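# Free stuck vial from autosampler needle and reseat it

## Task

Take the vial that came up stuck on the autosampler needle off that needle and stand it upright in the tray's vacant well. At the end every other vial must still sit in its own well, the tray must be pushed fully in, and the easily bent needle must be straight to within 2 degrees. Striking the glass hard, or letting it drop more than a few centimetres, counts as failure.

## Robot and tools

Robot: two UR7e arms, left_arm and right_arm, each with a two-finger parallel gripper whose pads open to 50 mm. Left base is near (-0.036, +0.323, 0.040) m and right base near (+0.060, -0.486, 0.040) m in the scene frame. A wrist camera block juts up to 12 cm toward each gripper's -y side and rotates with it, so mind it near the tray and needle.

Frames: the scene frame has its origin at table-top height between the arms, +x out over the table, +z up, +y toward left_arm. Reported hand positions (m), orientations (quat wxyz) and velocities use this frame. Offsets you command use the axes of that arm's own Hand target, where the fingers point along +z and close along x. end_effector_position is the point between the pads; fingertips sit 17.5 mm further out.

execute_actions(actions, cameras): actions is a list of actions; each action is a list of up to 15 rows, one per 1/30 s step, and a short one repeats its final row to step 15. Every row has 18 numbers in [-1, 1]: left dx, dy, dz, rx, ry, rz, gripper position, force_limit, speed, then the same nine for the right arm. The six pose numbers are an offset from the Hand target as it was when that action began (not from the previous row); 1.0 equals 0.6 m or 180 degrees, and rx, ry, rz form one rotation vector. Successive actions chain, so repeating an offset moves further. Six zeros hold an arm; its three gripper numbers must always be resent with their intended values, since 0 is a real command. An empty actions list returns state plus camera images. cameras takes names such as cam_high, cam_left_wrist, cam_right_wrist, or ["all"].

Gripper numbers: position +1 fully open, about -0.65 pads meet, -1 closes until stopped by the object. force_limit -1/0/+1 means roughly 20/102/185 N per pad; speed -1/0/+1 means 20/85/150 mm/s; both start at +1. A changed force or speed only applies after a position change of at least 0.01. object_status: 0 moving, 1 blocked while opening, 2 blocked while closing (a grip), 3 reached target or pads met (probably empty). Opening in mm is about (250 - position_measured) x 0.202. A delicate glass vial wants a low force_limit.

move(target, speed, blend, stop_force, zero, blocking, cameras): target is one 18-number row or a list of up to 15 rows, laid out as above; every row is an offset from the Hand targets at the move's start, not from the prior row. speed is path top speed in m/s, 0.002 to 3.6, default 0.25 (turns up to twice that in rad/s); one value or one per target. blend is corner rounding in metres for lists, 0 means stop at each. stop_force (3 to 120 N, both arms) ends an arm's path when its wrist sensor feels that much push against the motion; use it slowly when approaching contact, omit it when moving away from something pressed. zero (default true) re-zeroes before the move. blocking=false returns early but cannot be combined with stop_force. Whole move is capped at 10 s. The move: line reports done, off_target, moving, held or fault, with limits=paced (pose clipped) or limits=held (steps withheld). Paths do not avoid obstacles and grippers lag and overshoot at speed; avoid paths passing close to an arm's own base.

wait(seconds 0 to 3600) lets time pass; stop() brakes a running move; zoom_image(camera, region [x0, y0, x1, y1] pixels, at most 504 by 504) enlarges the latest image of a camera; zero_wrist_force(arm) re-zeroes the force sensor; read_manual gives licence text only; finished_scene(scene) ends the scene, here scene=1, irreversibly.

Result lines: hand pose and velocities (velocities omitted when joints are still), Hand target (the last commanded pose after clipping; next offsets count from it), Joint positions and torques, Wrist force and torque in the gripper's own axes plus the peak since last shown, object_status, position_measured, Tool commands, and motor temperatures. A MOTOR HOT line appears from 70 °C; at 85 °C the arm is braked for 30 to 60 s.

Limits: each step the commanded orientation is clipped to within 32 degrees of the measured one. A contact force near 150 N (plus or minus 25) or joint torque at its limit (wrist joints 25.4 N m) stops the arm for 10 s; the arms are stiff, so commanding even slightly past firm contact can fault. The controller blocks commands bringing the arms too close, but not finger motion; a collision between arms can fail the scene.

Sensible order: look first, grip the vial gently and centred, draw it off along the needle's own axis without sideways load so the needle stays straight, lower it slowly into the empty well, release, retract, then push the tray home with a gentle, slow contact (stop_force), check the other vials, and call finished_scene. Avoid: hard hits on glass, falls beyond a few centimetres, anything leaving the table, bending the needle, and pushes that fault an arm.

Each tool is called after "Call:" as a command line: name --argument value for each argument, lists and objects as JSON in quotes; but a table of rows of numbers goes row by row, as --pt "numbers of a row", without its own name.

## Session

Call:
execute_actions --actions '[]'

Call:
zoom_image --camera "cam_high" --region '[370, 230, 550, 410]'

Scene clock: 0.00 s.
left_arm: end_effector_position=(+0.6870, +0.0419, +0.2717) position_measured=4 object_status=3 end_effector_quat_wxyz=(+0.130, -0.035, +0.985, -0.108) | right_arm: end_effector_position=(+0.5597, -0.4252, +0.3976) position_measured=2 object_status=3 end_effector_quat_wxyz=(+0.241, +0.881, +0.362, -0.189)
Joint positions: left_arm=[-0.519 -1.068 1.305 -2.145 -1.613 -2.178] | right_arm=[3.688 -1.773 -1.273 -2.168 1.185 1.488]
Joint velocities: within noise
Joint torques (N m): no reading
Motor temperatures (°C): left_arm=[28 31 32 43 40 47] | right_arm=[29 29 32 38 35 37]
Wrist force (N): no reading
Wrist torque (N m): no reading
Wrist force, peak (N): no reading
Hand target: left_arm +0.6870, +0.0419, +0.2717; +0.130, -0.035, +0.985, -0.108 | right_arm +0.5597, -0.4252, +0.3976; +0.241, +0.881, +0.362, -0.189
Tool commands: left_gripper/position=+0.992157 left_gripper/force_limit=+1.0 left_gripper/speed=+1.0 right_gripper/position=+1.0 right_gripper/force_limit=+1.0 right_gripper/speed=+1.0
camera_calibration:
cam_left_wrist: T_world_to_cam=[[-0.96947, -0.10397, -0.22208, 0.73905], [-0.17144, 0.93492, 0.31071, 0.00362], [0.17532, 0.3393, -0.9242, 0.23718]] pos_world=[0.67552, -0.00701, 0.3822]
cam_right_wrist: T_world_to_cam=[[0.6177, 0.5785, -0.53272, 0.11923], [0.73956, -0.19699, 0.64362, -0.74261], [0.26739, -0.79154, -0.54951, -0.14575]] pos_world=[0.51452, -0.33063, 0.46139]

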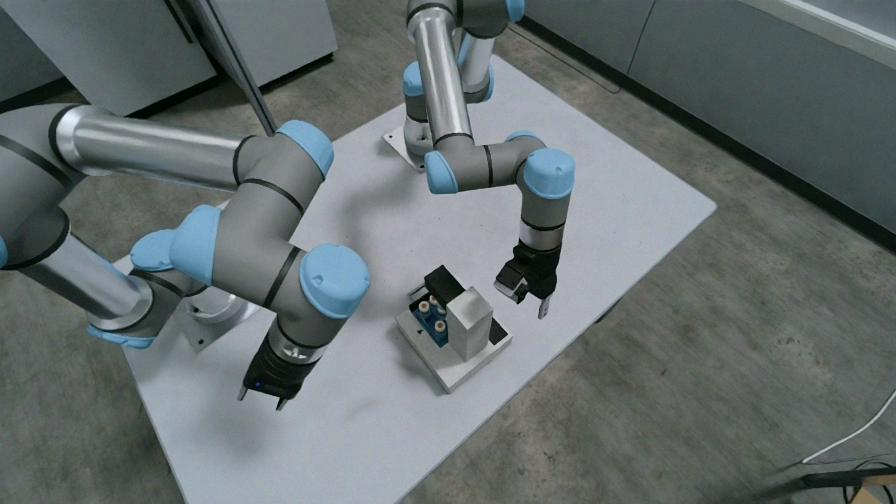

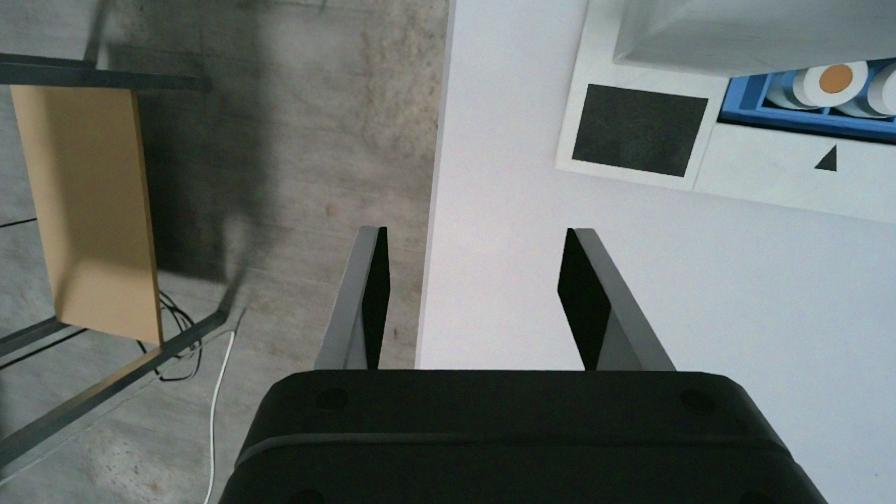

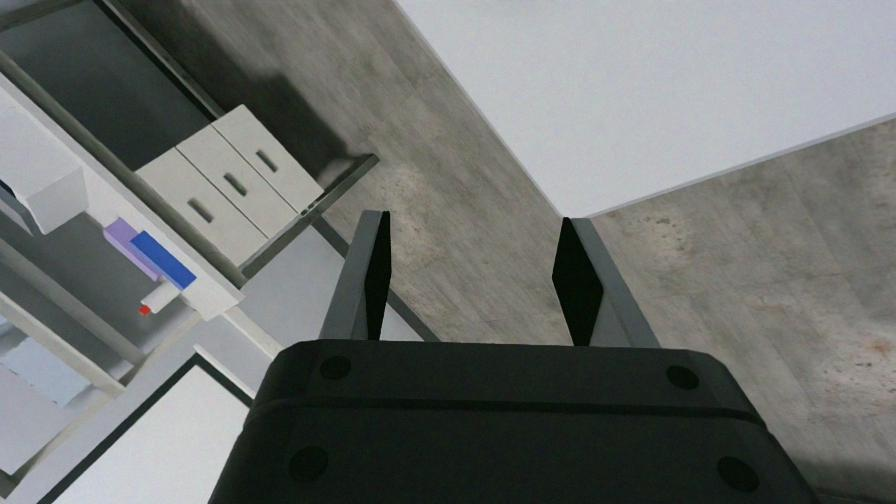

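Scaled by 2.800 from the camera's image (finer frame: 1280x720).

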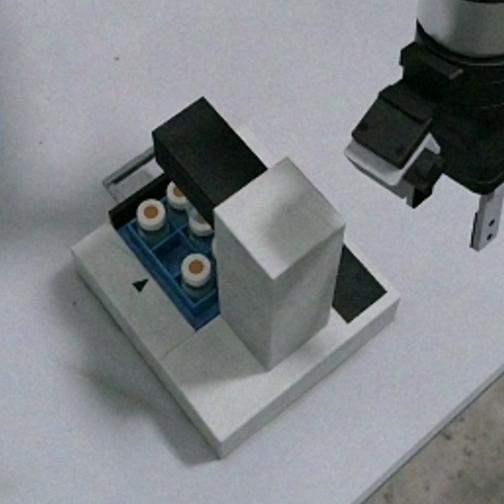

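Call:
move --pt "0.0517 0.1293 -0.044 0 0 0 0.992 1 1 0.15 -0.3 0 0.08 0.06 0.12 1 1 1" --pt "0.2822 0.1647 0.0142 0.2896 0.0849 -0.0266 0.992 1 1 0.3708 -0.6557 0.0047 0.160 0.1254 0.2402 1 1 1" --blend '[0.04,0]' --speed 0.35 --cameras '["all"]'

Scene clock: 109.70 s.
left_arm: end_effector_position=(+0.5222, +0.1202, +0.1995) position_measured=4 object_status=3 end_effector_quat_wxyz=(+0.000, +0.000, +0.844, -0.537) | right_arm: end_effector_position=(+0.4213, -0.0608, +0.1688) position_measured=2 object_status=3 end_effector_quat_wxyz=(+0.000, +1.000, +0.000, +0.001)
Joint positions: left_arm=[-0.174 -1.077 1.962 -2.83 -2.669 -1.985] | right_arm=[4.2 -1.803 -1.838 -1.071 1.57 2.679]
Joint torques (N m): left_arm=[-10.1 -37.01 -21.67 -3.54 -4.21 1.82] | right_arm=[-10.41 40.31 31.35 3.91 1.33 0.27]
Wrist force (N): left_arm=[0.3 -3.4 0.7] | right_arm=[-0.9 0.4 -1.2]
Wrist torque (N m): left_arm=[-0.65 -0.08 -0.06] | right_arm=[0.40 0.43 0.27]
Wrist force, peak (N): left_arm=[0.3 -4.0 0.8] | right_arm=[-1.1 2.9 0.0]
Hand target: left_arm +0.5222, +0.1201, +0.1996; +0.000, +0.001, +0.844, -0.537 | right_arm +0.4214, -0.0607, +0.1689; +0.000, +1.000, +0.000, +0.001
Off the commanded pose: left_arm 0.000 m, 0 deg | right_arm 0.000 m, 0 deg.
move: done
cam_left_wrist: T_world_to_cam=[[-0.99959, 0.01804, 0.02204, 0.52368], [0.00312, 0.83841, -0.54503, 0.01573], [-0.02832, -0.54474, -0.83813, 0.36812]] pos_world=[0.53384, 0.17789, 0.30556]
cam_right_wrist: T_world_to_cam=[[0.99794, 0.06345, -0.00932, -0.40786], [0.05875, -0.8464, 0.52929, -0.1545], [0.0257, -0.52875, -0.84839, 0.22226]] pos_world=[0.41039, 0.01263, 0.26654]

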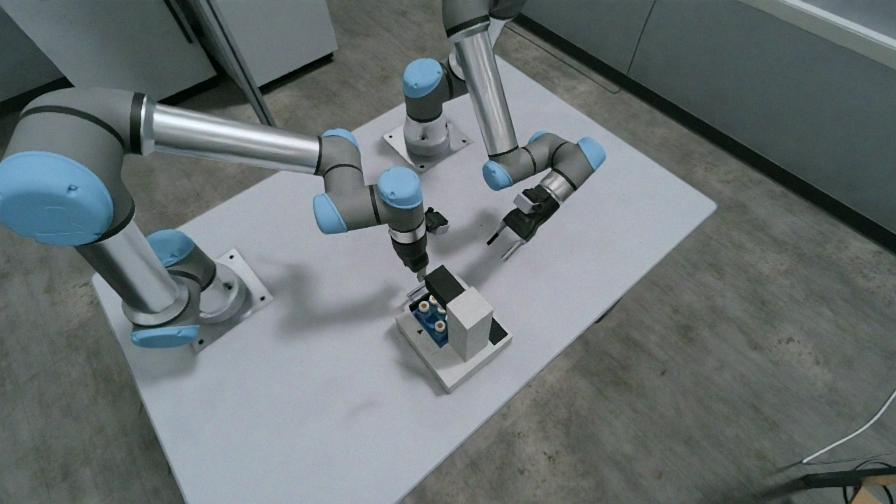

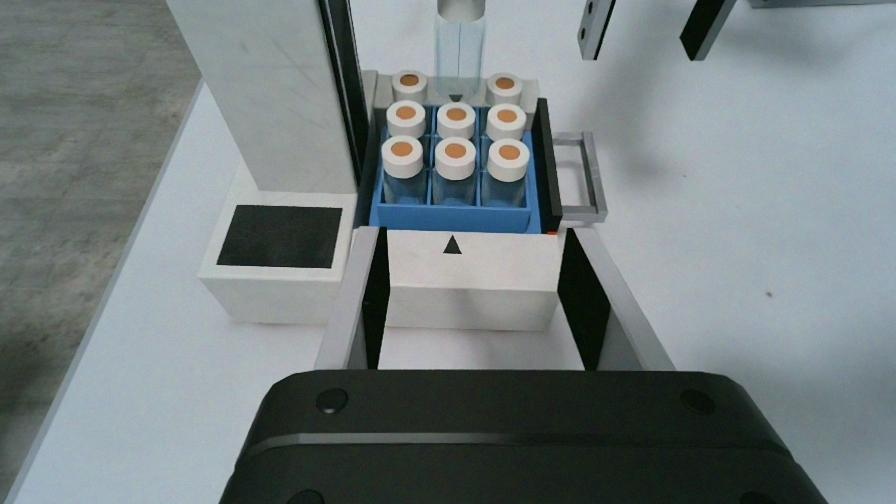

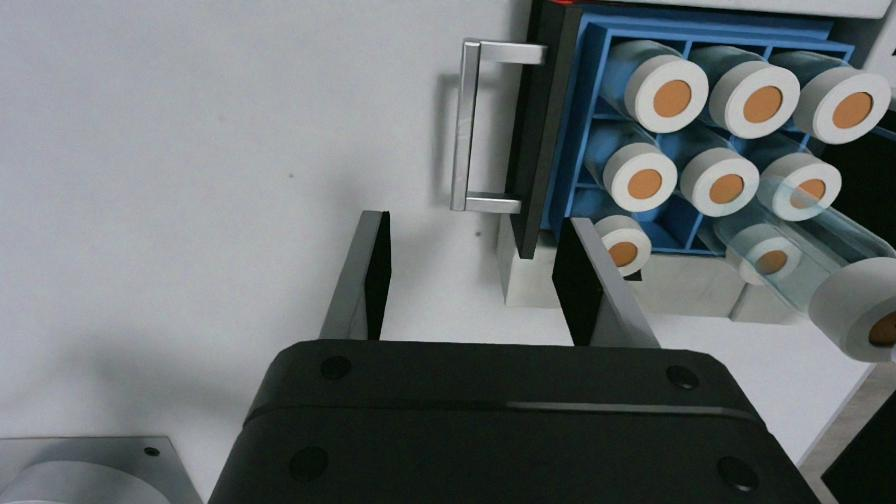

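Call:
move --target '[0,0,0,0,0,0,0.992,1,1,-0.0023,-0.0078,0.1948,0,0,0,0.08,-1,0]' --speed 0.2 --stop_force 10

Call:
execute_actions --actions '[[[0,0,0,0,0,0,0.992,1,1,0,0,0,0,0,0,-1,-1,-1]],[[0,0,0,0,0,0,0.992,1,1,0,0,0,0,0,0,-1,-1,-1]]]' --cameras '["cam_right_wrist"]'

Call:
move --target '[0,0,0,0,0,0,0.992,1,1,-0.125,-0.0037,0,0,0,0,-1,-1,-1]' --speed 0.05 --stop_force 45 --cameras '["cam_right_wrist","cam_left_wrist"]'

Scene clock: 153.67 s.
left_arm: end_effector_position=(+0.5222, +0.1201, +0.1995) position_measured=4 object_status=3 end_effector_quat_wxyz=(+0.000, +0.001, +0.844, -0.537) | right_arm: end_effector_position=(+0.4201, -0.0561, +0.0520) position_measured=140 object_status=3 end_effector_quat_wxyz=(+0.000, +1.000, +0.000, +0.001)
Joint positions: left_arm=[-0.174 -1.077 1.962 -2.83 -2.669 -1.985] | right_arm=[4.205 -1.984 -1.954 -0.774 1.57 2.685]
Joint torques (N m): left_arm=[-9.86 -35.94 -15.1 -2.31 -4.27 2.44] | right_arm=[-6.05 29.82 27.18 3.97 -1.39 -1.7]
Wrist force (N): left_arm=[0.4 -3.4 0.6] | right_arm=[-0.8 0.4 -1.6]
Wrist torque (N m): left_arm=[-0.66 -0.09 -0.07] | right_arm=[0.38 0.41 0.23]
Wrist force, peak (N): left_arm=[0.6 -3.8 0.9] | right_arm=[-0.4 -0.2 -3.3]
Hand target: left_arm +0.5222, +0.1201, +0.1996; +0.000, +0.001, +0.844, -0.537 | right_arm +0.4202, -0.0561, +0.0520; +0.000, +1.000, +0.000, +0.001
Off the commanded pose: left_arm 0.000 m, 0 deg | right_arm 0.000 m, 0 deg.
move: done

Scene clock: 154.87 s.
left_arm: end_effector_position=(+0.5222, +0.1201, +0.1995) position_measured=4 object_status=3 end_effector_quat_wxyz=(+0.000, +0.001, +0.844, -0.537) | right_arm: end_effector_position=(+0.4202, -0.0561, +0.0520) position_measured=209 object_status=2 end_effector_quat_wxyz=(+0.000, +1.000, +0.000, +0.001)
Joint positions: left_arm=[-0.174 -1.077 1.962 -2.83 -2.669 -1.985] | right_arm=[4.205 -1.984 -1.954 -0.774 1.57 2.685]
Joint torques (N m): left_arm=[-10.46 -36.41 -16.79 -2.23 -4.21 2.69] | right_arm=[-10.84 28.73 22.3 2.05 1.82 -2.57]
Wrist force (N): left_arm=[0.4 -3.4 0.8] | right_arm=[2.0 0.8 -0.1]
Wrist torque (N m): left_arm=[-0.67 -0.10 -0.06] | right_arm=[0.39 0.38 0.56]
Wrist force, peak (N): left_arm=[0.8 -3.8 0.5] | right_arm=[2.7 0.4 -0.3]
Hand target: left_arm +0.5222, +0.1201, +0.1996; +0.000, +0.001, +0.844, -0.537 | right_arm +0.4202, -0.0561, +0.0520; +0.000, +1.000, +0.000, +0.001
Off the commanded pose: left_arm 0.000 m, 0 deg | right_arm 0.000 m, 0 deg.
cam_right_wrist: T_world_to_cam=[[0.99796, 0.06311, -0.00908, -0.40808], [0.05835, -0.84662, 0.52899, -0.0885], [0.0257, -0.52844, -0.84858, 0.12565]] pos_world=[0.40919, 0.01723, 0.14974]

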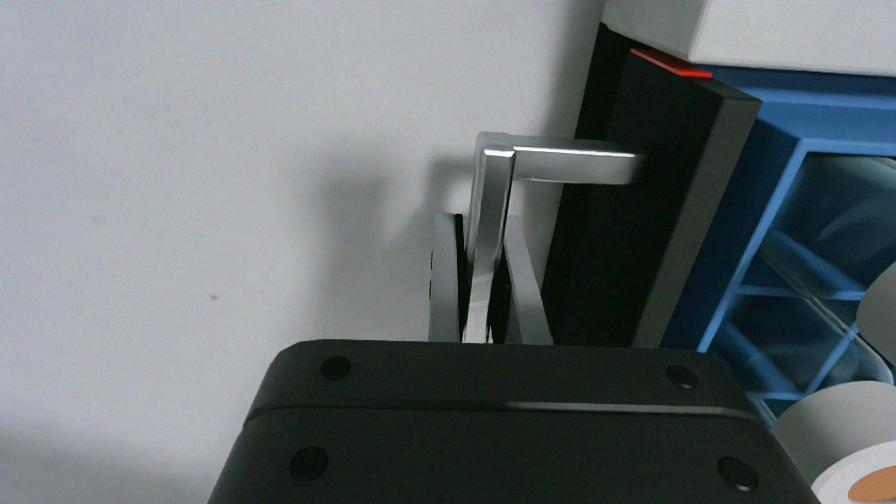

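Scene clock: 157.47 s.
left_arm: end_effector_position=(+0.5222, +0.1201, +0.1995) position_measured=4 object_status=3 end_effector_quat_wxyz=(+0.000, +0.001, +0.844, -0.537) | right_arm: end_effector_position=(+0.3452, -0.0538, +0.0519) position_measured=209 object_status=2 end_effector_quat_wxyz=(+0.000, +1.000, +0.000, +0.001)
Joint positions: left_arm=[-0.174 -1.077 1.962 -2.83 -2.669 -1.985] | right_arm=[4.34 -1.905 -2.079 -0.728 1.57 2.82]
Joint torques (N m): left_arm=[-7.78 -39 -20.7 -2.39 -4.14 2.4] | right_arm=[-13.78 24.23 29.06 2.57 -2.19 -3.19]
Wrist force (N): left_arm=[0.4 -3.4 0.8] | right_arm=[-4.0 3.8 0.0]
Wrist torque (N m): left_arm=[-0.66 -0.10 -0.06] | right_arm=[0.39 0.41 0.53]
Wrist force, peak (N): left_arm=[0.1 -3.7 0.9] | right_arm=[-4.2 4.6 2.1]
Hand target: left_arm +0.5222, +0.1201, +0.1996; +0.000, +0.001, +0.844, -0.537 | right_arm +0.3452, -0.0538, +0.0519; +0.000, +1.000, +0.000, +0.001
Off the commanded pose: left_arm 0.000 m, 0 deg | right_arm 0.000 m, 0 deg.
move: done
cam_left_wrist: T_world_to_cam=[[-0.99959, 0.01838, 0.02181, 0.52369], [0.00352, 0.83824, -0.54529, 0.01562], [-0.02831, -0.54499, -0.83796, 0.36811]] pos_world=[0.53384, 0.17789, 0.30556]
cam_right_wrist: T_world_to_cam=[[0.99796, 0.06314, -0.00922, -0.33336], [0.05845, -0.84662, 0.52898, -0.08216], [0.0256, -0.52844, -0.84858, 0.12874]] pos_world=[0.33419, 0.01953, 0.14964]
Images, in order (width x height): cam_left_wrist 896x504, cam_right_wrist 896x504.

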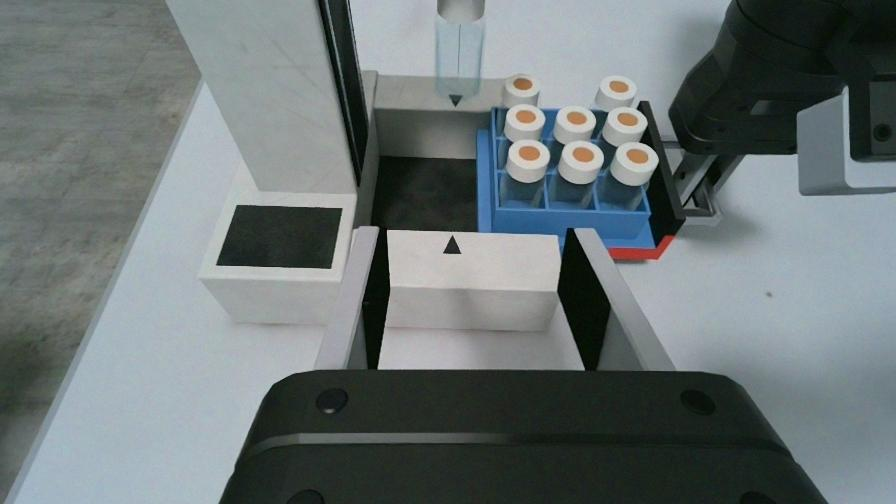

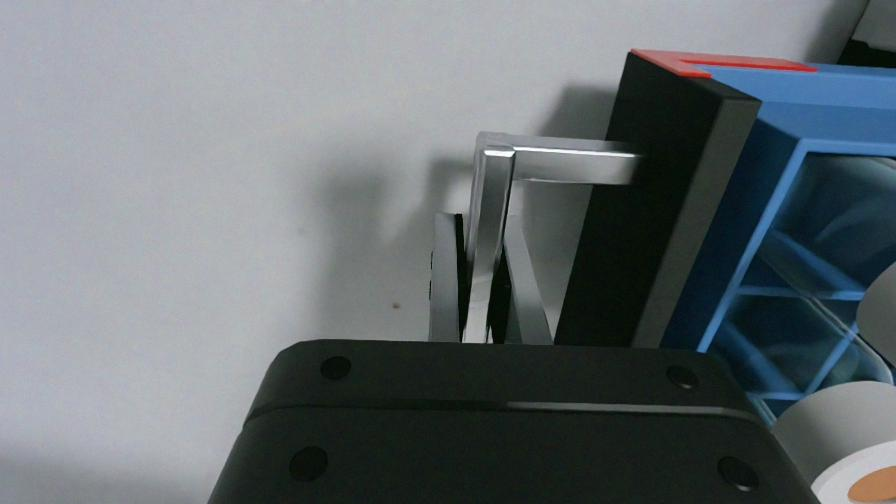

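Call:
move --target '[0.0028,-0.0555,0.2593,0,0,0,0.992,1,1,-0.0133,-0.0004,0,0,0,0,-1,-1,-1]' --speed 0.12 --stop_force 30 --cameras '["cam_left_wrist"]'

Call:
zoom_image --camera "cam_left_wrist" --region '[340, 170, 620, 380]'

Scene clock: 173.57 s.
left_arm: end_effector_position=(+0.5204, -0.0350, +0.1639) position_measured=4 object_status=3 end_effector_quat_wxyz=(+0.000, +0.001, +0.844, -0.537) | right_arm: end_effector_position=(+0.3372, -0.0535, +0.0519) position_measured=209 object_status=2 end_effector_quat_wxyz=(+0.000, +1.000, +0.000, +0.001)
Joint positions: left_arm=[-0.444 -0.893 1.885 -3.317 -2.522 -2.427] | right_arm=[4.355 -1.898 -2.091 -0.724 1.57 2.835]
Joint torques (N m): left_arm=[13.32 -51.32 -9.25 -4.2 -4.23 -0.29] | right_arm=[-7.08 33.42 23.4 3.51 2.16 -2.92]
Wrist force (N): left_arm=[0.2 -3.2 0.8] | right_arm=[2.1 4.7 2.0]
Wrist torque (N m): left_arm=[-0.62 -0.07 -0.20] | right_arm=[0.43 0.45 0.50]
Wrist force, peak (N): left_arm=[0.4 -3.6 2.2] | right_arm=[2.3 4.8 3.0]
Hand target: left_arm +0.5204, -0.0350, +0.1639; +0.000, +0.001, +0.844, -0.537 | right_arm +0.3372, -0.0536, +0.0519; +0.000, +1.000, +0.000, +0.001
Off the commanded pose: left_arm 0.000 m, 0 deg | right_arm 0.000 m, 0 deg.
move: done
cam_left_wrist: T_world_to_cam=[[-0.99959, 0.01847, 0.02176, 0.52553], [0.00362, 0.83824, -0.54529, 0.12612], [-0.02831, -0.54499, -0.83796, 0.25361]] pos_world=[0.53204, 0.02279, 0.26986]

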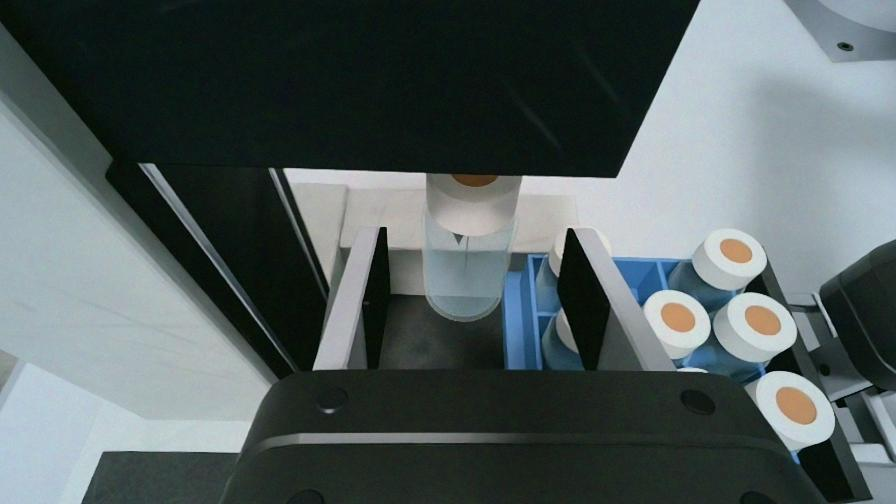

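Scaled by 1.800 from the camera's image (finer frame: 1280x720).

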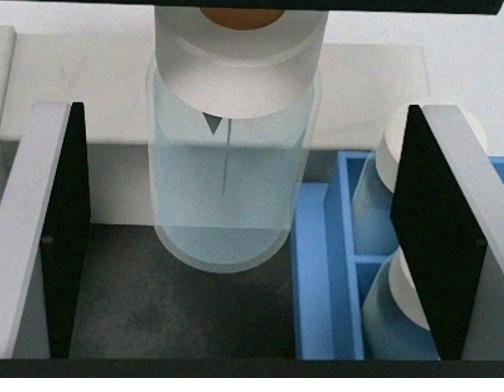

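Call:
move --target '[-0.0023,-0.0097,0.0285,0,0,0,0.4,-1,-1,0,0,0,0,0,0,-1,-1,-1]' --speed 0.05 --stop_force 8 --cameras '["cam_left_wrist"]'

Call:
zoom_image --camera "cam_left_wrist" --region '[370, 170, 570, 370]'

Scene clock: 200.83 s.
left_arm: end_effector_position=(+0.5218, -0.0529, +0.1619) position_measured=92 object_status=3 end_effector_quat_wxyz=(+0.000, +0.001, +0.844, -0.537) | right_arm: end_effector_position=(+0.3372, -0.0536, +0.0519) position_measured=209 object_status=2 end_effector_quat_wxyz=(+0.000, +1.000, +0.000, +0.001)
Joint positions: left_arm=[-0.472 -0.875 1.862 -3.339 -2.502 -2.461] | right_arm=[4.355 -1.898 -2.091 -0.724 1.57 2.835]
Joint torques (N m): left_arm=[13.41 -53.25 -8.66 -1.74 -4.1 2.35] | right_arm=[-9.54 27.53 23.65 2.9 -0.27 -1.89]
Wrist force (N): left_arm=[0.7 -3.1 0.7] | right_arm=[1.8 4.3 2.1]
Wrist torque (N m): left_arm=[-0.61 -0.14 -0.15] | right_arm=[0.41 0.43 0.49]
Wrist force, peak (N): left_arm=[0.7 -3.8 0.9] | right_arm=[2.0 4.8 2.9]
Hand target: left_arm +0.5218, -0.0529, +0.1619; +0.000, +0.001, +0.844, -0.537 | right_arm +0.3372, -0.0536, +0.0519; +0.000, +1.000, +0.000, +0.001
Off the commanded pose: left_arm 0.000 m, 0 deg | right_arm 0.000 m, 0 deg.
move: done
cam_left_wrist: T_world_to_cam=[[-0.99959, 0.01838, 0.02181, 0.52729], [0.00352, 0.83824, -0.54529, 0.14022], [-0.02831, -0.54499, -0.83796, 0.24225]] pos_world=[0.53344, 0.00479, 0.26796]

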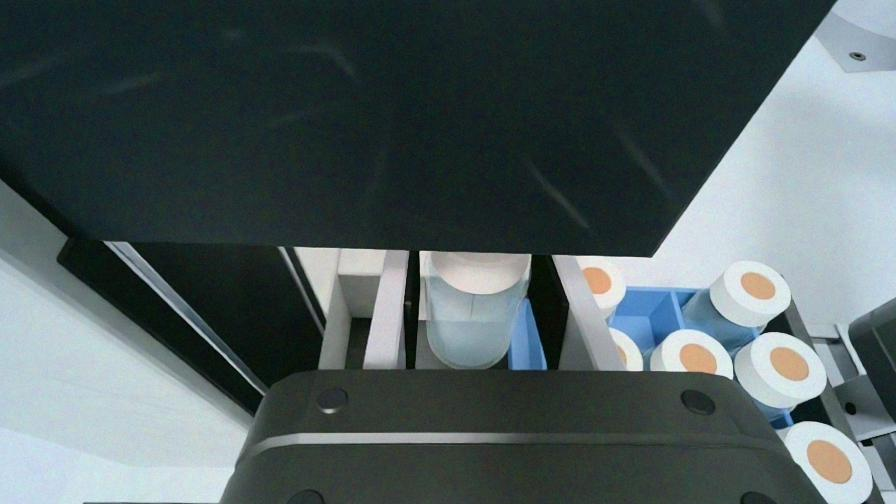

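Scaled by 2.520 from the camera's image (finer frame: 1280x720).

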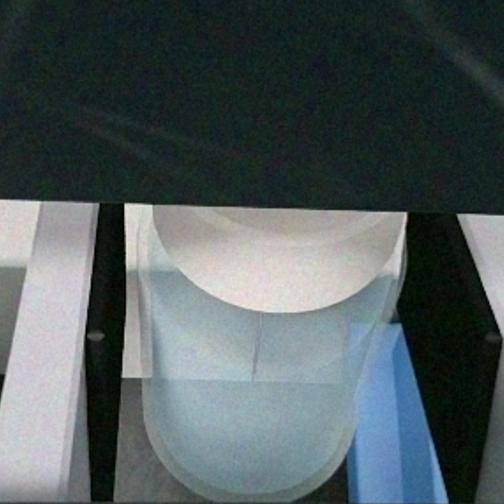

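Call:
execute_actions --actions '[[[0,0,0,0,0,0,-1,-1,-1,0,0,0,0,0,0,-1,-1,-1]],[[0,0,0,0,0,0,-1,-1,-1,0,0,0,0,0,0,-1,-1,-1]]]'

Call:
move --target '[0,0.0997,0.0465,0,0,0,-1,-1,-1,0,0,0,0,0,0,-1,-1,-1]' --speed 0.04 --stop_force 35 --cameras '["cam_left_wrist"]'

Call:
zoom_image --camera "cam_left_wrist" --region '[370, 100, 620, 370]'

Scene clock: 234.83 s.
left_arm: end_effector_position=(+0.5218, -0.0529, +0.1619) position_measured=112 object_status=2 end_effector_quat_wxyz=(+0.000, +0.001, +0.844, -0.537) | right_arm: end_effector_position=(+0.3372, -0.0536, +0.0519) position_measured=209 object_status=2 end_effector_quat_wxyz=(+0.000, +1.000, +0.000, +0.001)
Joint positions: left_arm=[-0.472 -0.875 1.862 -3.339 -2.502 -2.461] | right_arm=[4.355 -1.898 -2.091 -0.724 1.57 2.835]
Joint torques (N m): left_arm=[11.74 -52.27 -10.15 -2.57 -3.8 0.83] | right_arm=[-10.85 27.76 24.17 2.57 0.31 -1.45]
Wrist force (N): left_arm=[-0.3 -3.6 0.6] | right_arm=[1.6 4.5 2.5]
Wrist torque (N m): left_arm=[-0.63 -0.10 -0.16] | right_arm=[0.43 0.46 0.49]
Wrist force, peak (N): left_arm=[-0.2 -4.1 0.7] | right_arm=[2.0 4.7 3.2]
Hand target: left_arm +0.5218, -0.0529, +0.1619; +0.000, +0.001, +0.844, -0.537 | right_arm +0.3372, -0.0536, +0.0519; +0.000, +1.000, +0.000, +0.001
Off the commanded pose: left_arm 0.000 m, 0 deg | right_arm 0.000 m, 0 deg.

Scene clock: 237.30 s.
left_arm: end_effector_position=(+0.5219, -0.0529, +0.0959) position_measured=112 object_status=2 end_effector_quat_wxyz=(+0.000, +0.001, +0.844, -0.537) | right_arm: end_effector_position=(+0.3372, -0.0536, +0.0519) position_measured=209 object_status=2 end_effector_quat_wxyz=(+0.000, +1.000, +0.000, +0.001)
Joint positions: left_arm=[-0.472 -0.734 1.848 -3.466 -2.503 -2.46] | right_arm=[4.355 -1.898 -2.091 -0.724 1.57 2.835]
Joint torques (N m): left_arm=[11.34 -55.12 -6.68 -1.9 -4.23 -1.83] | right_arm=[-10.66 28.24 23.99 2.49 0.27 -1.49]
Wrist force (N): left_arm=[0.4 -2.9 0.5] | right_arm=[1.4 4.2 1.9]
Wrist torque (N m): left_arm=[-0.64 -0.10 -0.19] | right_arm=[0.39 0.50 0.50]
Wrist force, peak (N): left_arm=[0.0 -5.1 0.1] | right_arm=[1.4 4.6 3.1]
Hand target: left_arm +0.5219, -0.0529, +0.0959; +0.000, +0.001, +0.844, -0.537 | right_arm +0.3372, -0.0536, +0.0519; +0.000, +1.000, +0.000, +0.001
Off the commanded pose: left_arm 0.000 m, 0 deg | right_arm 0.000 m, 0 deg.
move: done
cam_left_wrist: T_world_to_cam=[[-0.99959, 0.01838, 0.02181, 0.52883], [0.00352, 0.83824, -0.54529, 0.10415], [-0.02831, -0.54499, -0.83796, 0.187]] pos_world=[0.53354, 0.00489, 0.20196]

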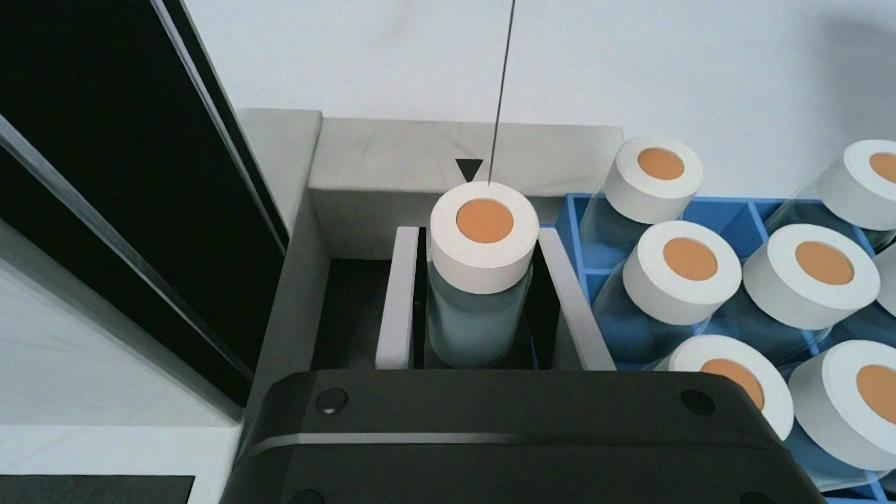

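Scaled by 1.867 from the camera's image (finer frame: 1280x720).

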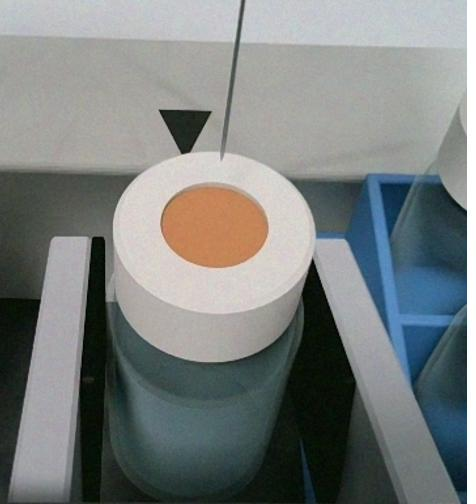

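Call:
move --pt "-0.0367 0 0 0 0 0 -1 -1 -1 0 0 0 0 0 0 -1 -1 -1" --pt "-0.0367 -0.0181 -0.0085 0 0 0 -1 -1 -1 0 0 0 0 0 0 -1 -1 -1" --pt "-0.0367 0.0375 -0.1278 0 0 0 -1 -1 -1 0 0 0 0 0 0 -1 -1 -1" --pt "0.0733 0.0375 -0.1278 0 0 0 -1 -1 -1 0 0 0 0 0 0 -1 -1 -1" --speed '[0.05,0.05,0.08,0.15]' --stop_force 10 --cameras '["cam_left_wrist"]'

Scene clock: 260.93 s.
left_arm: end_effector_position=(+0.4779, +0.0261, +0.1079) position_measured=112 object_status=2 end_effector_quat_wxyz=(+0.000, +0.001, +0.844, -0.537) | right_arm: end_effector_position=(+0.3372, -0.0536, +0.0519) position_measured=209 object_status=2 end_effector_quat_wxyz=(+0.000, +1.000, +0.000, +0.001)
Joint positions: left_arm=[-0.371 -0.849 2.052 -3.446 -2.57 -2.328] | right_arm=[4.355 -1.898 -2.091 -0.724 1.57 2.835]
Joint torques (N m): left_arm=[12.88 -31.3 -4.49 -4.59 -4.54 2.45] | right_arm=[-10.83 27.63 24.3 2.6 0.37 -1.45]
Wrist force (N): left_arm=[0.3 -3.2 1.0] | right_arm=[1.5 4.5 2.4]
Wrist torque (N m): left_arm=[-0.70 -0.10 -0.20] | right_arm=[0.44 0.49 0.50]
Wrist force, peak (N): left_arm=[0.9 -4.4 1.9] | right_arm=[2.0 4.6 2.9]
Hand target: left_arm +0.4779, +0.0261, +0.1079; +0.000, +0.001, +0.844, -0.537 | right_arm +0.3372, -0.0536, +0.0519; +0.000, +1.000, +0.000, +0.001
Off the commanded pose: left_arm 0.000 m, 0 deg | right_arm 0.000 m, 0 deg.
move: done
cam_left_wrist: T_world_to_cam=[[-0.99959, 0.01838, 0.02181, 0.48313], [0.00352, 0.83824, -0.54529, 0.04463], [-0.02831, -0.54499, -0.83796, 0.23887]] pos_world=[0.48954, 0.08389, 0.21396]

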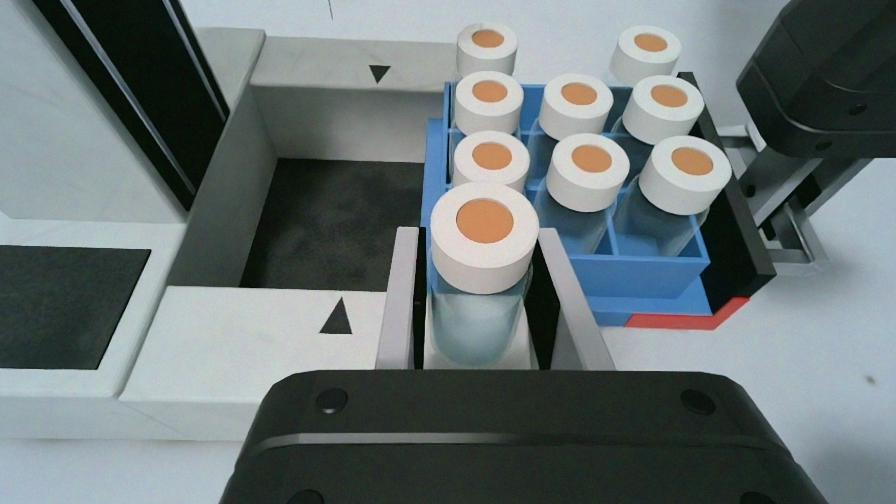

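Call:
move --target '[0,0.0378,0.0176,0,0,0,-1,-1,-1,0,0,0,0,0,0,-1,-1,-1]' --speed 0.01 --stop_force 3

Call:
execute_actions --actions '[[[0,0,0,0,0,0,0.4,-1,-1,0,0,0,0,0,0,-1,-1,-1]],[[0,0,0,0,0,0,0.4,-1,-1,0,0,0,0,0,0,-1,-1,-1]]]' --cameras '["cam_left_wrist","cam_high"]'

Scene clock: 272.50 s.
left_arm: end_effector_position=(+0.4779, +0.0262, +0.0985) position_measured=112 object_status=2 end_effector_quat_wxyz=(+0.000, +0.001, +0.844, -0.537) | right_arm: end_effector_position=(+0.3372, -0.0536, +0.0519) position_measured=209 object_status=2 end_effector_quat_wxyz=(+0.000, +1.000, +0.000, +0.001)
Joint positions: left_arm=[-0.371 -0.826 2.049 -3.466 -2.57 -2.328] | right_arm=[4.355 -1.898 -2.091 -0.724 1.57 2.835]
Joint torques (N m): left_arm=[9.88 -47.56 -2.91 -3.76 1.36 1.74] | right_arm=[-10.66 27.46 23.93 2.68 0.44 -1.34]
Wrist force (N): left_arm=[0.5 -7.0 -0.9] | right_arm=[1.6 4.4 2.4]
Wrist torque (N m): left_arm=[-0.76 -0.13 -0.16] | right_arm=[0.43 0.47 0.49]
Wrist force, peak (N): left_arm=[2.0 -13.7 -5.8] | right_arm=[1.7 4.7 2.9]
Hand target: left_arm +0.4779, +0.0262, +0.0986; +0.000, +0.001, +0.844, -0.537 (not the last commanded pose) | right_arm +0.3372, -0.0536, +0.0519; +0.000, +1.000, +0.000, +0.001
Off the commanded pose: left_arm 0.016 m, 0 deg | right_arm 0.000 m, 0 deg.
move: contact (left_arm)

Scene clock: 273.70 s.
left_arm: end_effector_position=(+0.4779, +0.0262, +0.0985) position_measured=92 object_status=3 end_effector_quat_wxyz=(+0.000, +0.001, +0.844, -0.537) | right_arm: end_effector_position=(+0.3372, -0.0536, +0.0519) position_measured=209 object_status=2 end_effector_quat_wxyz=(+0.000, +1.000, +0.000, +0.001)
Joint positions: left_arm=[-0.371 -0.826 2.049 -3.466 -2.57 -2.328] | right_arm=[4.355 -1.898 -2.091 -0.724 1.57 2.835]
Joint torques (N m): left_arm=[6.12 -47.44 -10.22 -4.2 -3.82 0.95] | right_arm=[-10.71 27.63 24.03 2.55 0.45 -1.26]
Wrist force (N): left_arm=[0.4 -3.6 0.7] | right_arm=[1.8 4.7 2.0]
Wrist torque (N m): left_arm=[-0.69 -0.11 -0.19] | right_arm=[0.48 0.43 0.50]
Wrist force, peak (N): left_arm=[0.6 -5.8 -0.2] | right_arm=[1.6 4.7 3.0]
Hand target: left_arm +0.4779, +0.0262, +0.0986; +0.000, +0.001, +0.844, -0.537 | right_arm +0.3372, -0.0536, +0.0519; +0.000, +1.000, +0.000, +0.001
Off the commanded pose: left_arm 0.000 m, 0 deg | right_arm 0.000 m, 0 deg.
cam_left_wrist: T_world_to_cam=[[-0.99959, 0.01838, 0.02181, 0.48334], [0.00351, 0.83824, -0.54529, 0.0395], [-0.02831, -0.54499, -0.83796, 0.23099]] pos_world=[0.48954, 0.08389, 0.20456]
Images, in order (width x height): cam_high 896x504, cam_left_wrist 896x504.

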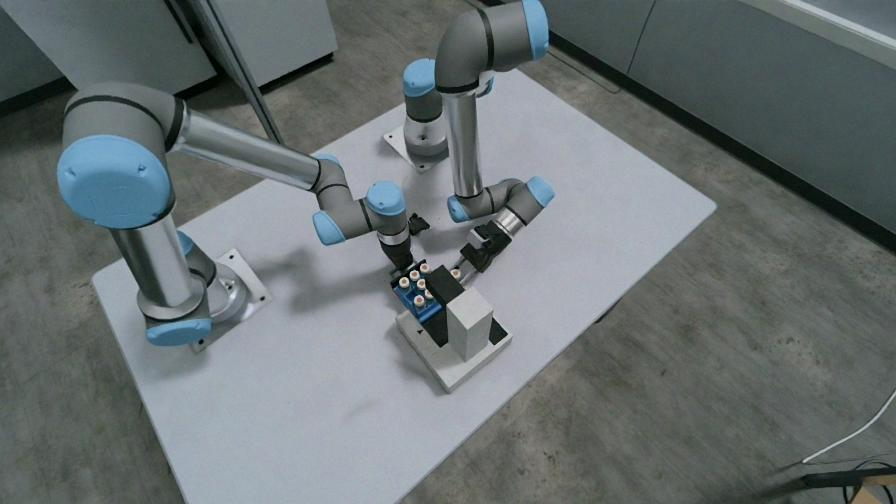

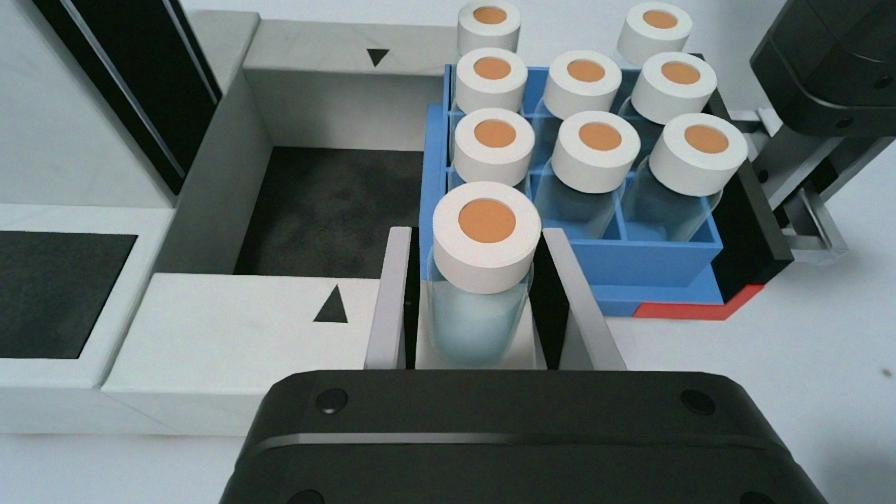

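Call:
move --pt "0 0 -0.08 0 0 0 0.4 -1 -1 0.0217 0.0005 0 0 0 0 -1 -1 -1" --pt "0 0.2 -0.33 0 0 0 0.4 -1 -1 0.0217 0.0005 0 0 0 0 -1 -1 -1" --speed '[0.08,0.35]'

Call:
execute_actions --actions '[[[0,0,0,0,0,0,0.4,-1,-1,0,0,0,0,0,0,-0.25,-1,-1]],[[0,0,0,0,0,0,0.4,-1,-1,0,0,0,0,0,0,-0.25,-1,-1]]]' --cameras '["cam_left_wrist","cam_right_wrist"]'

Scene clock: 287.60 s.
left_arm: end_effector_position=(+0.4781, +0.2563, +0.0737) position_measured=92 object_status=3 end_effector_quat_wxyz=(+0.000, +0.001, +0.844, -0.537) | right_arm: end_effector_position=(+0.3502, -0.0539, +0.0519) position_measured=209 object_status=2 end_effector_quat_wxyz=(+0.000, +1.000, +0.000, +0.001)
Joint positions: left_arm=[0.077 -0.947 2.05 -2.532 -2.7 -1.414] | right_arm=[4.33 -1.91 -2.071 -0.731 1.57 2.81]
Joint torques (N m): left_arm=[12.86 -28.84 -12.97 -1.38 -5.01 1.59] | right_arm=[16.93 44.79 13.71 5.2 -0.25 2.49]
Wrist force (N): left_arm=[0.6 -3.2 0.9] | right_arm=[1.7 7.8 0.1]
Wrist torque (N m): left_arm=[-0.63 -0.14 -0.07] | right_arm=[0.56 0.45 0.56]
Wrist force, peak (N): left_arm=[0.0 -6.1 3.3] | right_arm=[-2.3 8.1 -0.4]
Hand target: left_arm +0.4781, +0.2563, +0.0737; +0.000, +0.001, +0.844, -0.537 | right_arm +0.3502, -0.0539, +0.0519; +0.000, +1.000, +0.000, +0.001
Off the commanded pose: left_arm 0.000 m, 0 deg | right_arm 0.000 m, 0 deg.
move: done

Scene clock: 288.80 s.
left_arm: end_effector_position=(+0.4781, +0.2563, +0.0737) position_measured=92 object_status=3 end_effector_quat_wxyz=(+0.000, +0.001, +0.844, -0.537) | right_arm: end_effector_position=(+0.3502, -0.0539, +0.0519) position_measured=189 object_status=3 end_effector_quat_wxyz=(+0.000, +1.000, +0.000, +0.001)
Joint positions: left_arm=[0.077 -0.947 2.05 -2.532 -2.7 -1.413] | right_arm=[4.33 -1.91 -2.071 -0.731 1.57 2.81]
Joint torques (N m): left_arm=[12.46 -29.7 -21.38 -1.53 -4.97 2.54] | right_arm=[-8.47 30.82 14.29 1.33 0.67 2.48]
Wrist force (N): left_arm=[0.6 -3.1 0.6] | right_arm=[-0.7 0.1 -1.5]
Wrist torque (N m): left_arm=[-0.62 -0.13 -0.09] | right_arm=[0.30 0.42 0.22]
Wrist force, peak (N): left_arm=[0.5 -3.6 0.7] | right_arm=[1.0 4.4 0.4]
Hand target: left_arm +0.4781, +0.2563, +0.0737; +0.000, +0.001, +0.844, -0.537 | right_arm +0.3502, -0.0539, +0.0519; +0.000, +1.000, +0.000, +0.001
Off the commanded pose: left_arm 0.000 m, 0 deg | right_arm 0.000 m, 0 deg.
cam_left_wrist: T_world_to_cam=[[-0.99959, 0.01838, 0.02181, 0.47984], [0.00352, 0.83824, -0.54529, -0.16699], [-0.02831, -0.54499, -0.83796, 0.33567]] pos_world=[0.48974, 0.31409, 0.17976]
cam_right_wrist: T_world_to_cam=[[0.99796, 0.0632, -0.00913, -0.33836], [0.05845, -0.84661, 0.52899, -0.08245], [0.0257, -0.52844, -0.84858, 0.12858]] pos_world=[0.33919, 0.01953, 0.14964]

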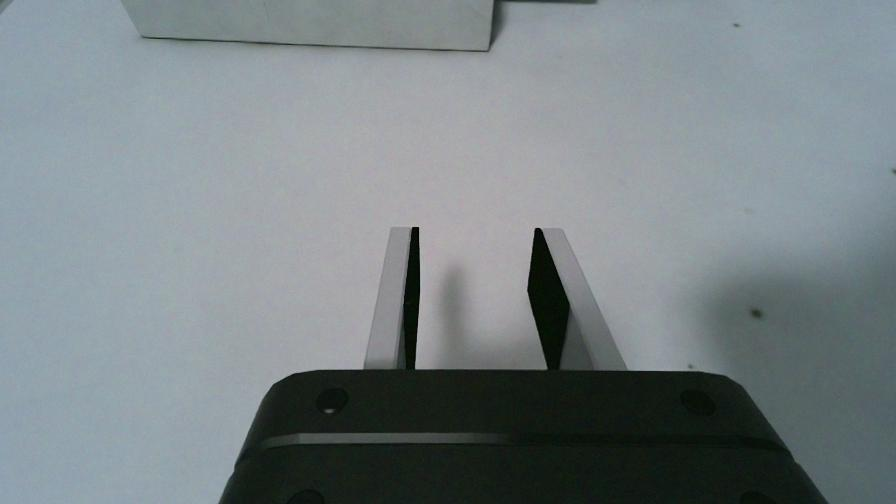

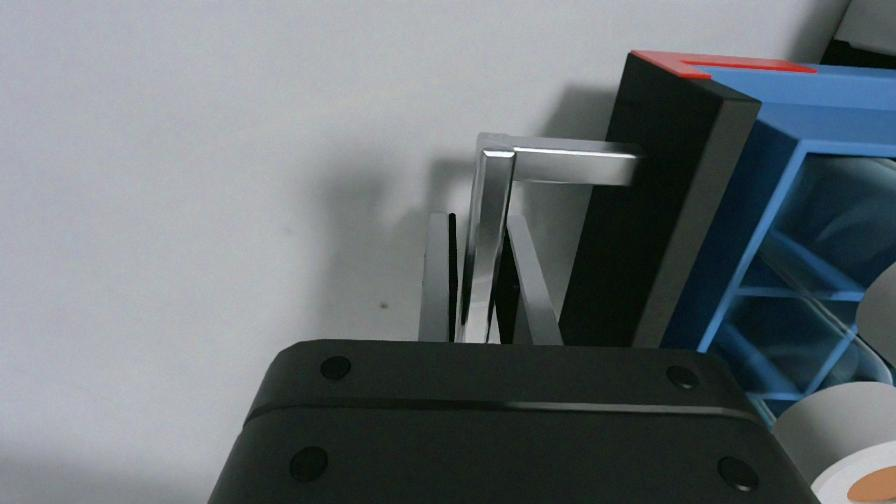

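Call:
move --pt "0 0 0 0 0 0 0.4 -1 -1 0 0 0 0 0 0 0.08 -1 -1" --pt "0 0 0 0 0 0 0.4 -1 -1 0 0 -0.2467 0 0 0 0.54 -1 0" --pt "0 0 0 0 0 0 0.4 -1 -1 0.1 -0.05 -0.2467 0 0 -0.5 0.54 -1 0" --pt "0 0 0 0 0 0 0.4 -1 -1 0.2072 -0.1193 -0.2467 0 0 -0.5 0.54 -1 0" --speed 0.3 --cameras '["cam_right_wrist","cam_high"]'

Scene clock: 309.10 s.
left_arm: end_effector_position=(+0.4781, +0.2563, +0.0737) position_measured=92 object_status=3 end_effector_quat_wxyz=(+0.000, +0.001, +0.844, -0.537) | right_arm: end_effector_position=(+0.4744, +0.0176, +0.2001) position_measured=72 object_status=3 end_effector_quat_wxyz=(+0.001, +0.707, +0.707, +0.000)
Joint positions: left_arm=[0.077 -0.947 2.05 -2.532 -2.7 -1.413] | right_arm=[4.18 -1.981 -1.506 -1.225 1.57 1.089]
Joint torques (N m): left_arm=[12.23 -28.71 -21.15 -1.61 -4.83 2.29] | right_arm=[11.76 31.84 33.57 2.46 0.67 2.16]
Wrist force (N): left_arm=[0.3 -3.5 0.7] | right_arm=[-1.1 0.7 -1.2]
Wrist torque (N m): left_arm=[-0.69 -0.10 -0.09] | right_arm=[0.41 0.45 0.26]
Wrist force, peak (N): left_arm=[0.5 -3.7 0.3] | right_arm=[-1.5 0.2 -4.8]
Hand target: left_arm +0.4781, +0.2563, +0.0737; +0.000, +0.001, +0.844, -0.537 | right_arm +0.4744, +0.0176, +0.2001; +0.001, +0.707, +0.707, +0.000
Off the commanded pose: left_arm 0.000 m, 0 deg | right_arm 0.000 m, 0 deg.
move: done
cam_right_wrist: T_world_to_cam=[[-0.063, 0.99796, -0.01061, 0.02175], [0.84612, 0.05905, 0.52971, -0.49738], [0.52926, 0.0244, -0.84811, 0.04013]] pos_world=[0.40098, 0.00669, 0.29774]
Images, in order (width x height): cam_high 896x504, cam_right_wrist 896x504.

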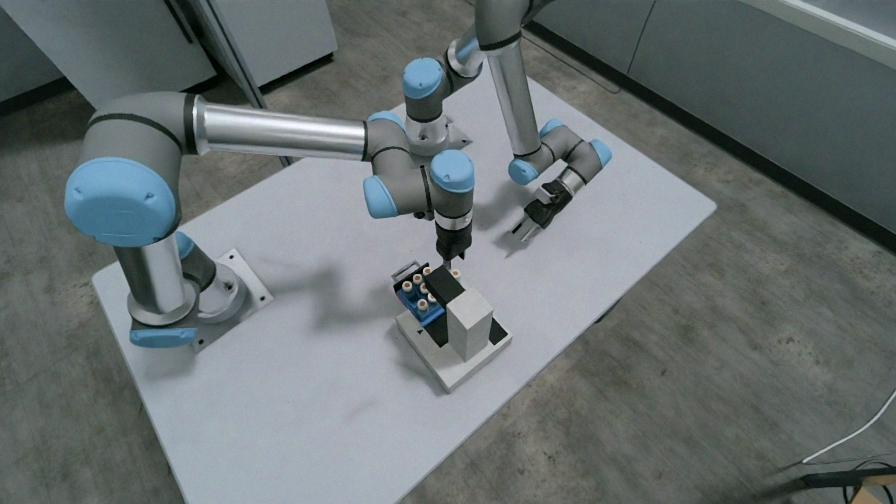

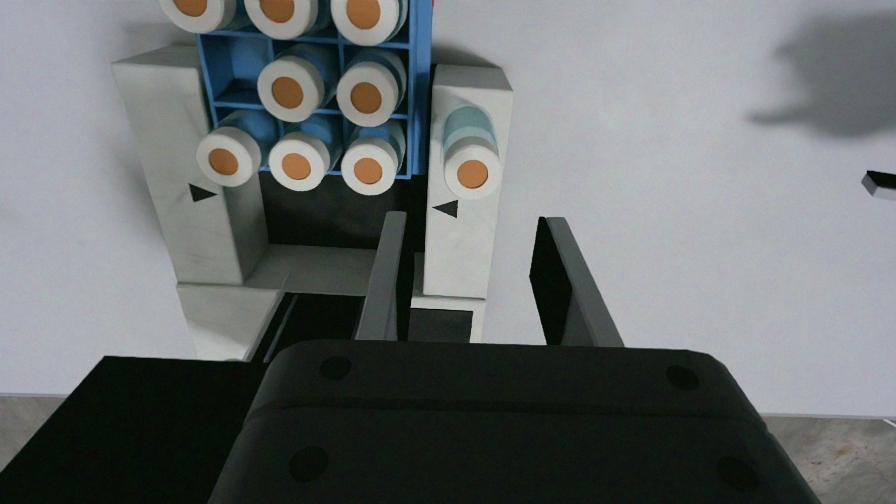

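Call:
move --pt "0 0 0 0 0 0 0.4 -1 -1 0.0032 -0.0007 0.05 0 0 0 0.54 -1 0" --pt "0 0 0 0 0 0 0.4 -1 -1 0.0032 -0.0007 0.119 0 0 0 0.54 -1 0" --speed '[0.15,0.06]' --stop_force 6

Call:
execute_actions --actions '[[[0,0,0,0,0,0,0.4,-1,-1,0,0,0,0,0,0,-1,-1,-1]],[[0,0,0,0,0,0,0.4,-1,-1,0,0,0,0,0,0,-1,-1,-1]]]' --cameras '["cam_right_wrist"]'

Scene clock: 327.93 s.
left_arm: end_effector_position=(+0.4781, +0.2563, +0.0737) position_measured=92 object_status=3 end_effector_quat_wxyz=(+0.000, +0.001, +0.844, -0.537) | right_arm: end_effector_position=(+0.4741, +0.0195, +0.1287) position_measured=72 object_status=3 end_effector_quat_wxyz=(+0.001, +0.707, +0.707, +0.000)
Joint positions: left_arm=[0.077 -0.947 2.05 -2.532 -2.7 -1.413] | right_arm=[4.182 -2.054 -1.597 -1.062 1.57 1.091]
Joint torques (N m): left_arm=[12.82 -29.24 -20.55 -1.32 -4.6 2.39] | right_arm=[-13.4 53.33 30.59 3.83 -0.59 -2.83]
Wrist force (N): left_arm=[0.5 -3.1 0.7] | right_arm=[-1.1 0.7 -1.4]
Wrist torque (N m): left_arm=[-0.63 -0.12 -0.09] | right_arm=[0.41 0.44 0.24]
Wrist force, peak (N): left_arm=[0.6 -3.6 0.8] | right_arm=[-1.3 0.7 -3.2]
Hand target: left_arm +0.4781, +0.2563, +0.0737; +0.000, +0.001, +0.844, -0.537 | right_arm +0.4741, +0.0195, +0.1287; +0.001, +0.707, +0.707, +0.000
Off the commanded pose: left_arm 0.000 m, 0 deg | right_arm 0.000 m, 0 deg.
move: done

Scene clock: 329.13 s.
left_arm: end_effector_position=(+0.4781, +0.2563, +0.0737) position_measured=92 object_status=3 end_effector_quat_wxyz=(+0.000, +0.001, +0.844, -0.537) | right_arm: end_effector_position=(+0.4741, +0.0195, +0.1287) position_measured=129 object_status=2 end_effector_quat_wxyz=(+0.001, +0.707, +0.707, +0.000)
Joint positions: left_arm=[0.077 -0.947 2.05 -2.532 -2.7 -1.413] | right_arm=[4.182 -2.054 -1.597 -1.062 1.57 1.091]
Joint torques (N m): left_arm=[12.63 -29.62 -21.68 -1.13 -4.61 2.64] | right_arm=[-13.19 53.08 31.24 3.56 -0.64 -2.72]
Wrist force (N): left_arm=[0.8 -3.1 0.6] | right_arm=[-0.9 0.6 -0.9]
Wrist torque (N m): left_arm=[-0.62 -0.17 -0.10] | right_arm=[0.41 0.40 0.24]
Wrist force, peak (N): left_arm=[0.5 -3.5 0.8] | right_arm=[-1.1 0.9 -1.7]
Hand target: left_arm +0.4781, +0.2563, +0.0737; +0.000, +0.001, +0.844, -0.537 | right_arm +0.4741, +0.0195, +0.1287; +0.001, +0.707, +0.707, +0.000
Off the commanded pose: left_arm 0.000 m, 0 deg | right_arm 0.000 m, 0 deg.
cam_right_wrist: T_world_to_cam=[[-0.06317, 0.99794, -0.01072, 0.01907], [0.84611, 0.05925, 0.52971, -0.45942], [0.52926, 0.02439, -0.84811, -0.02032]] pos_world=[0.40068, 0.00869, 0.22634]

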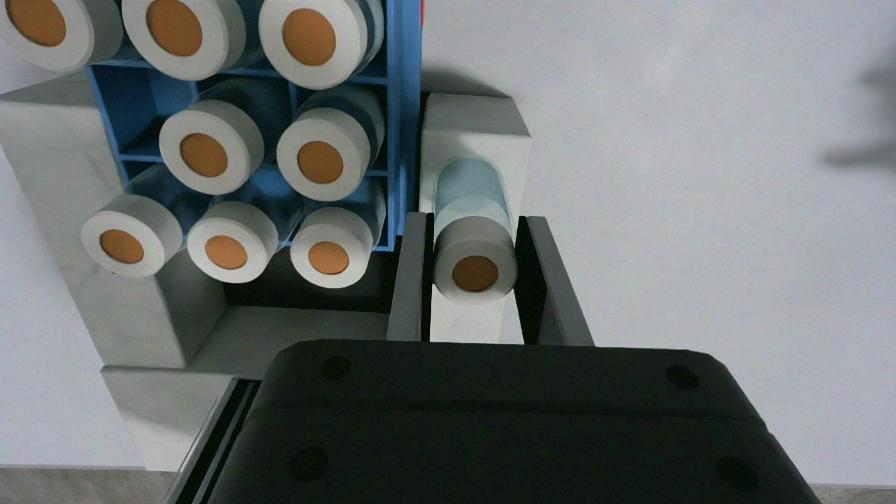

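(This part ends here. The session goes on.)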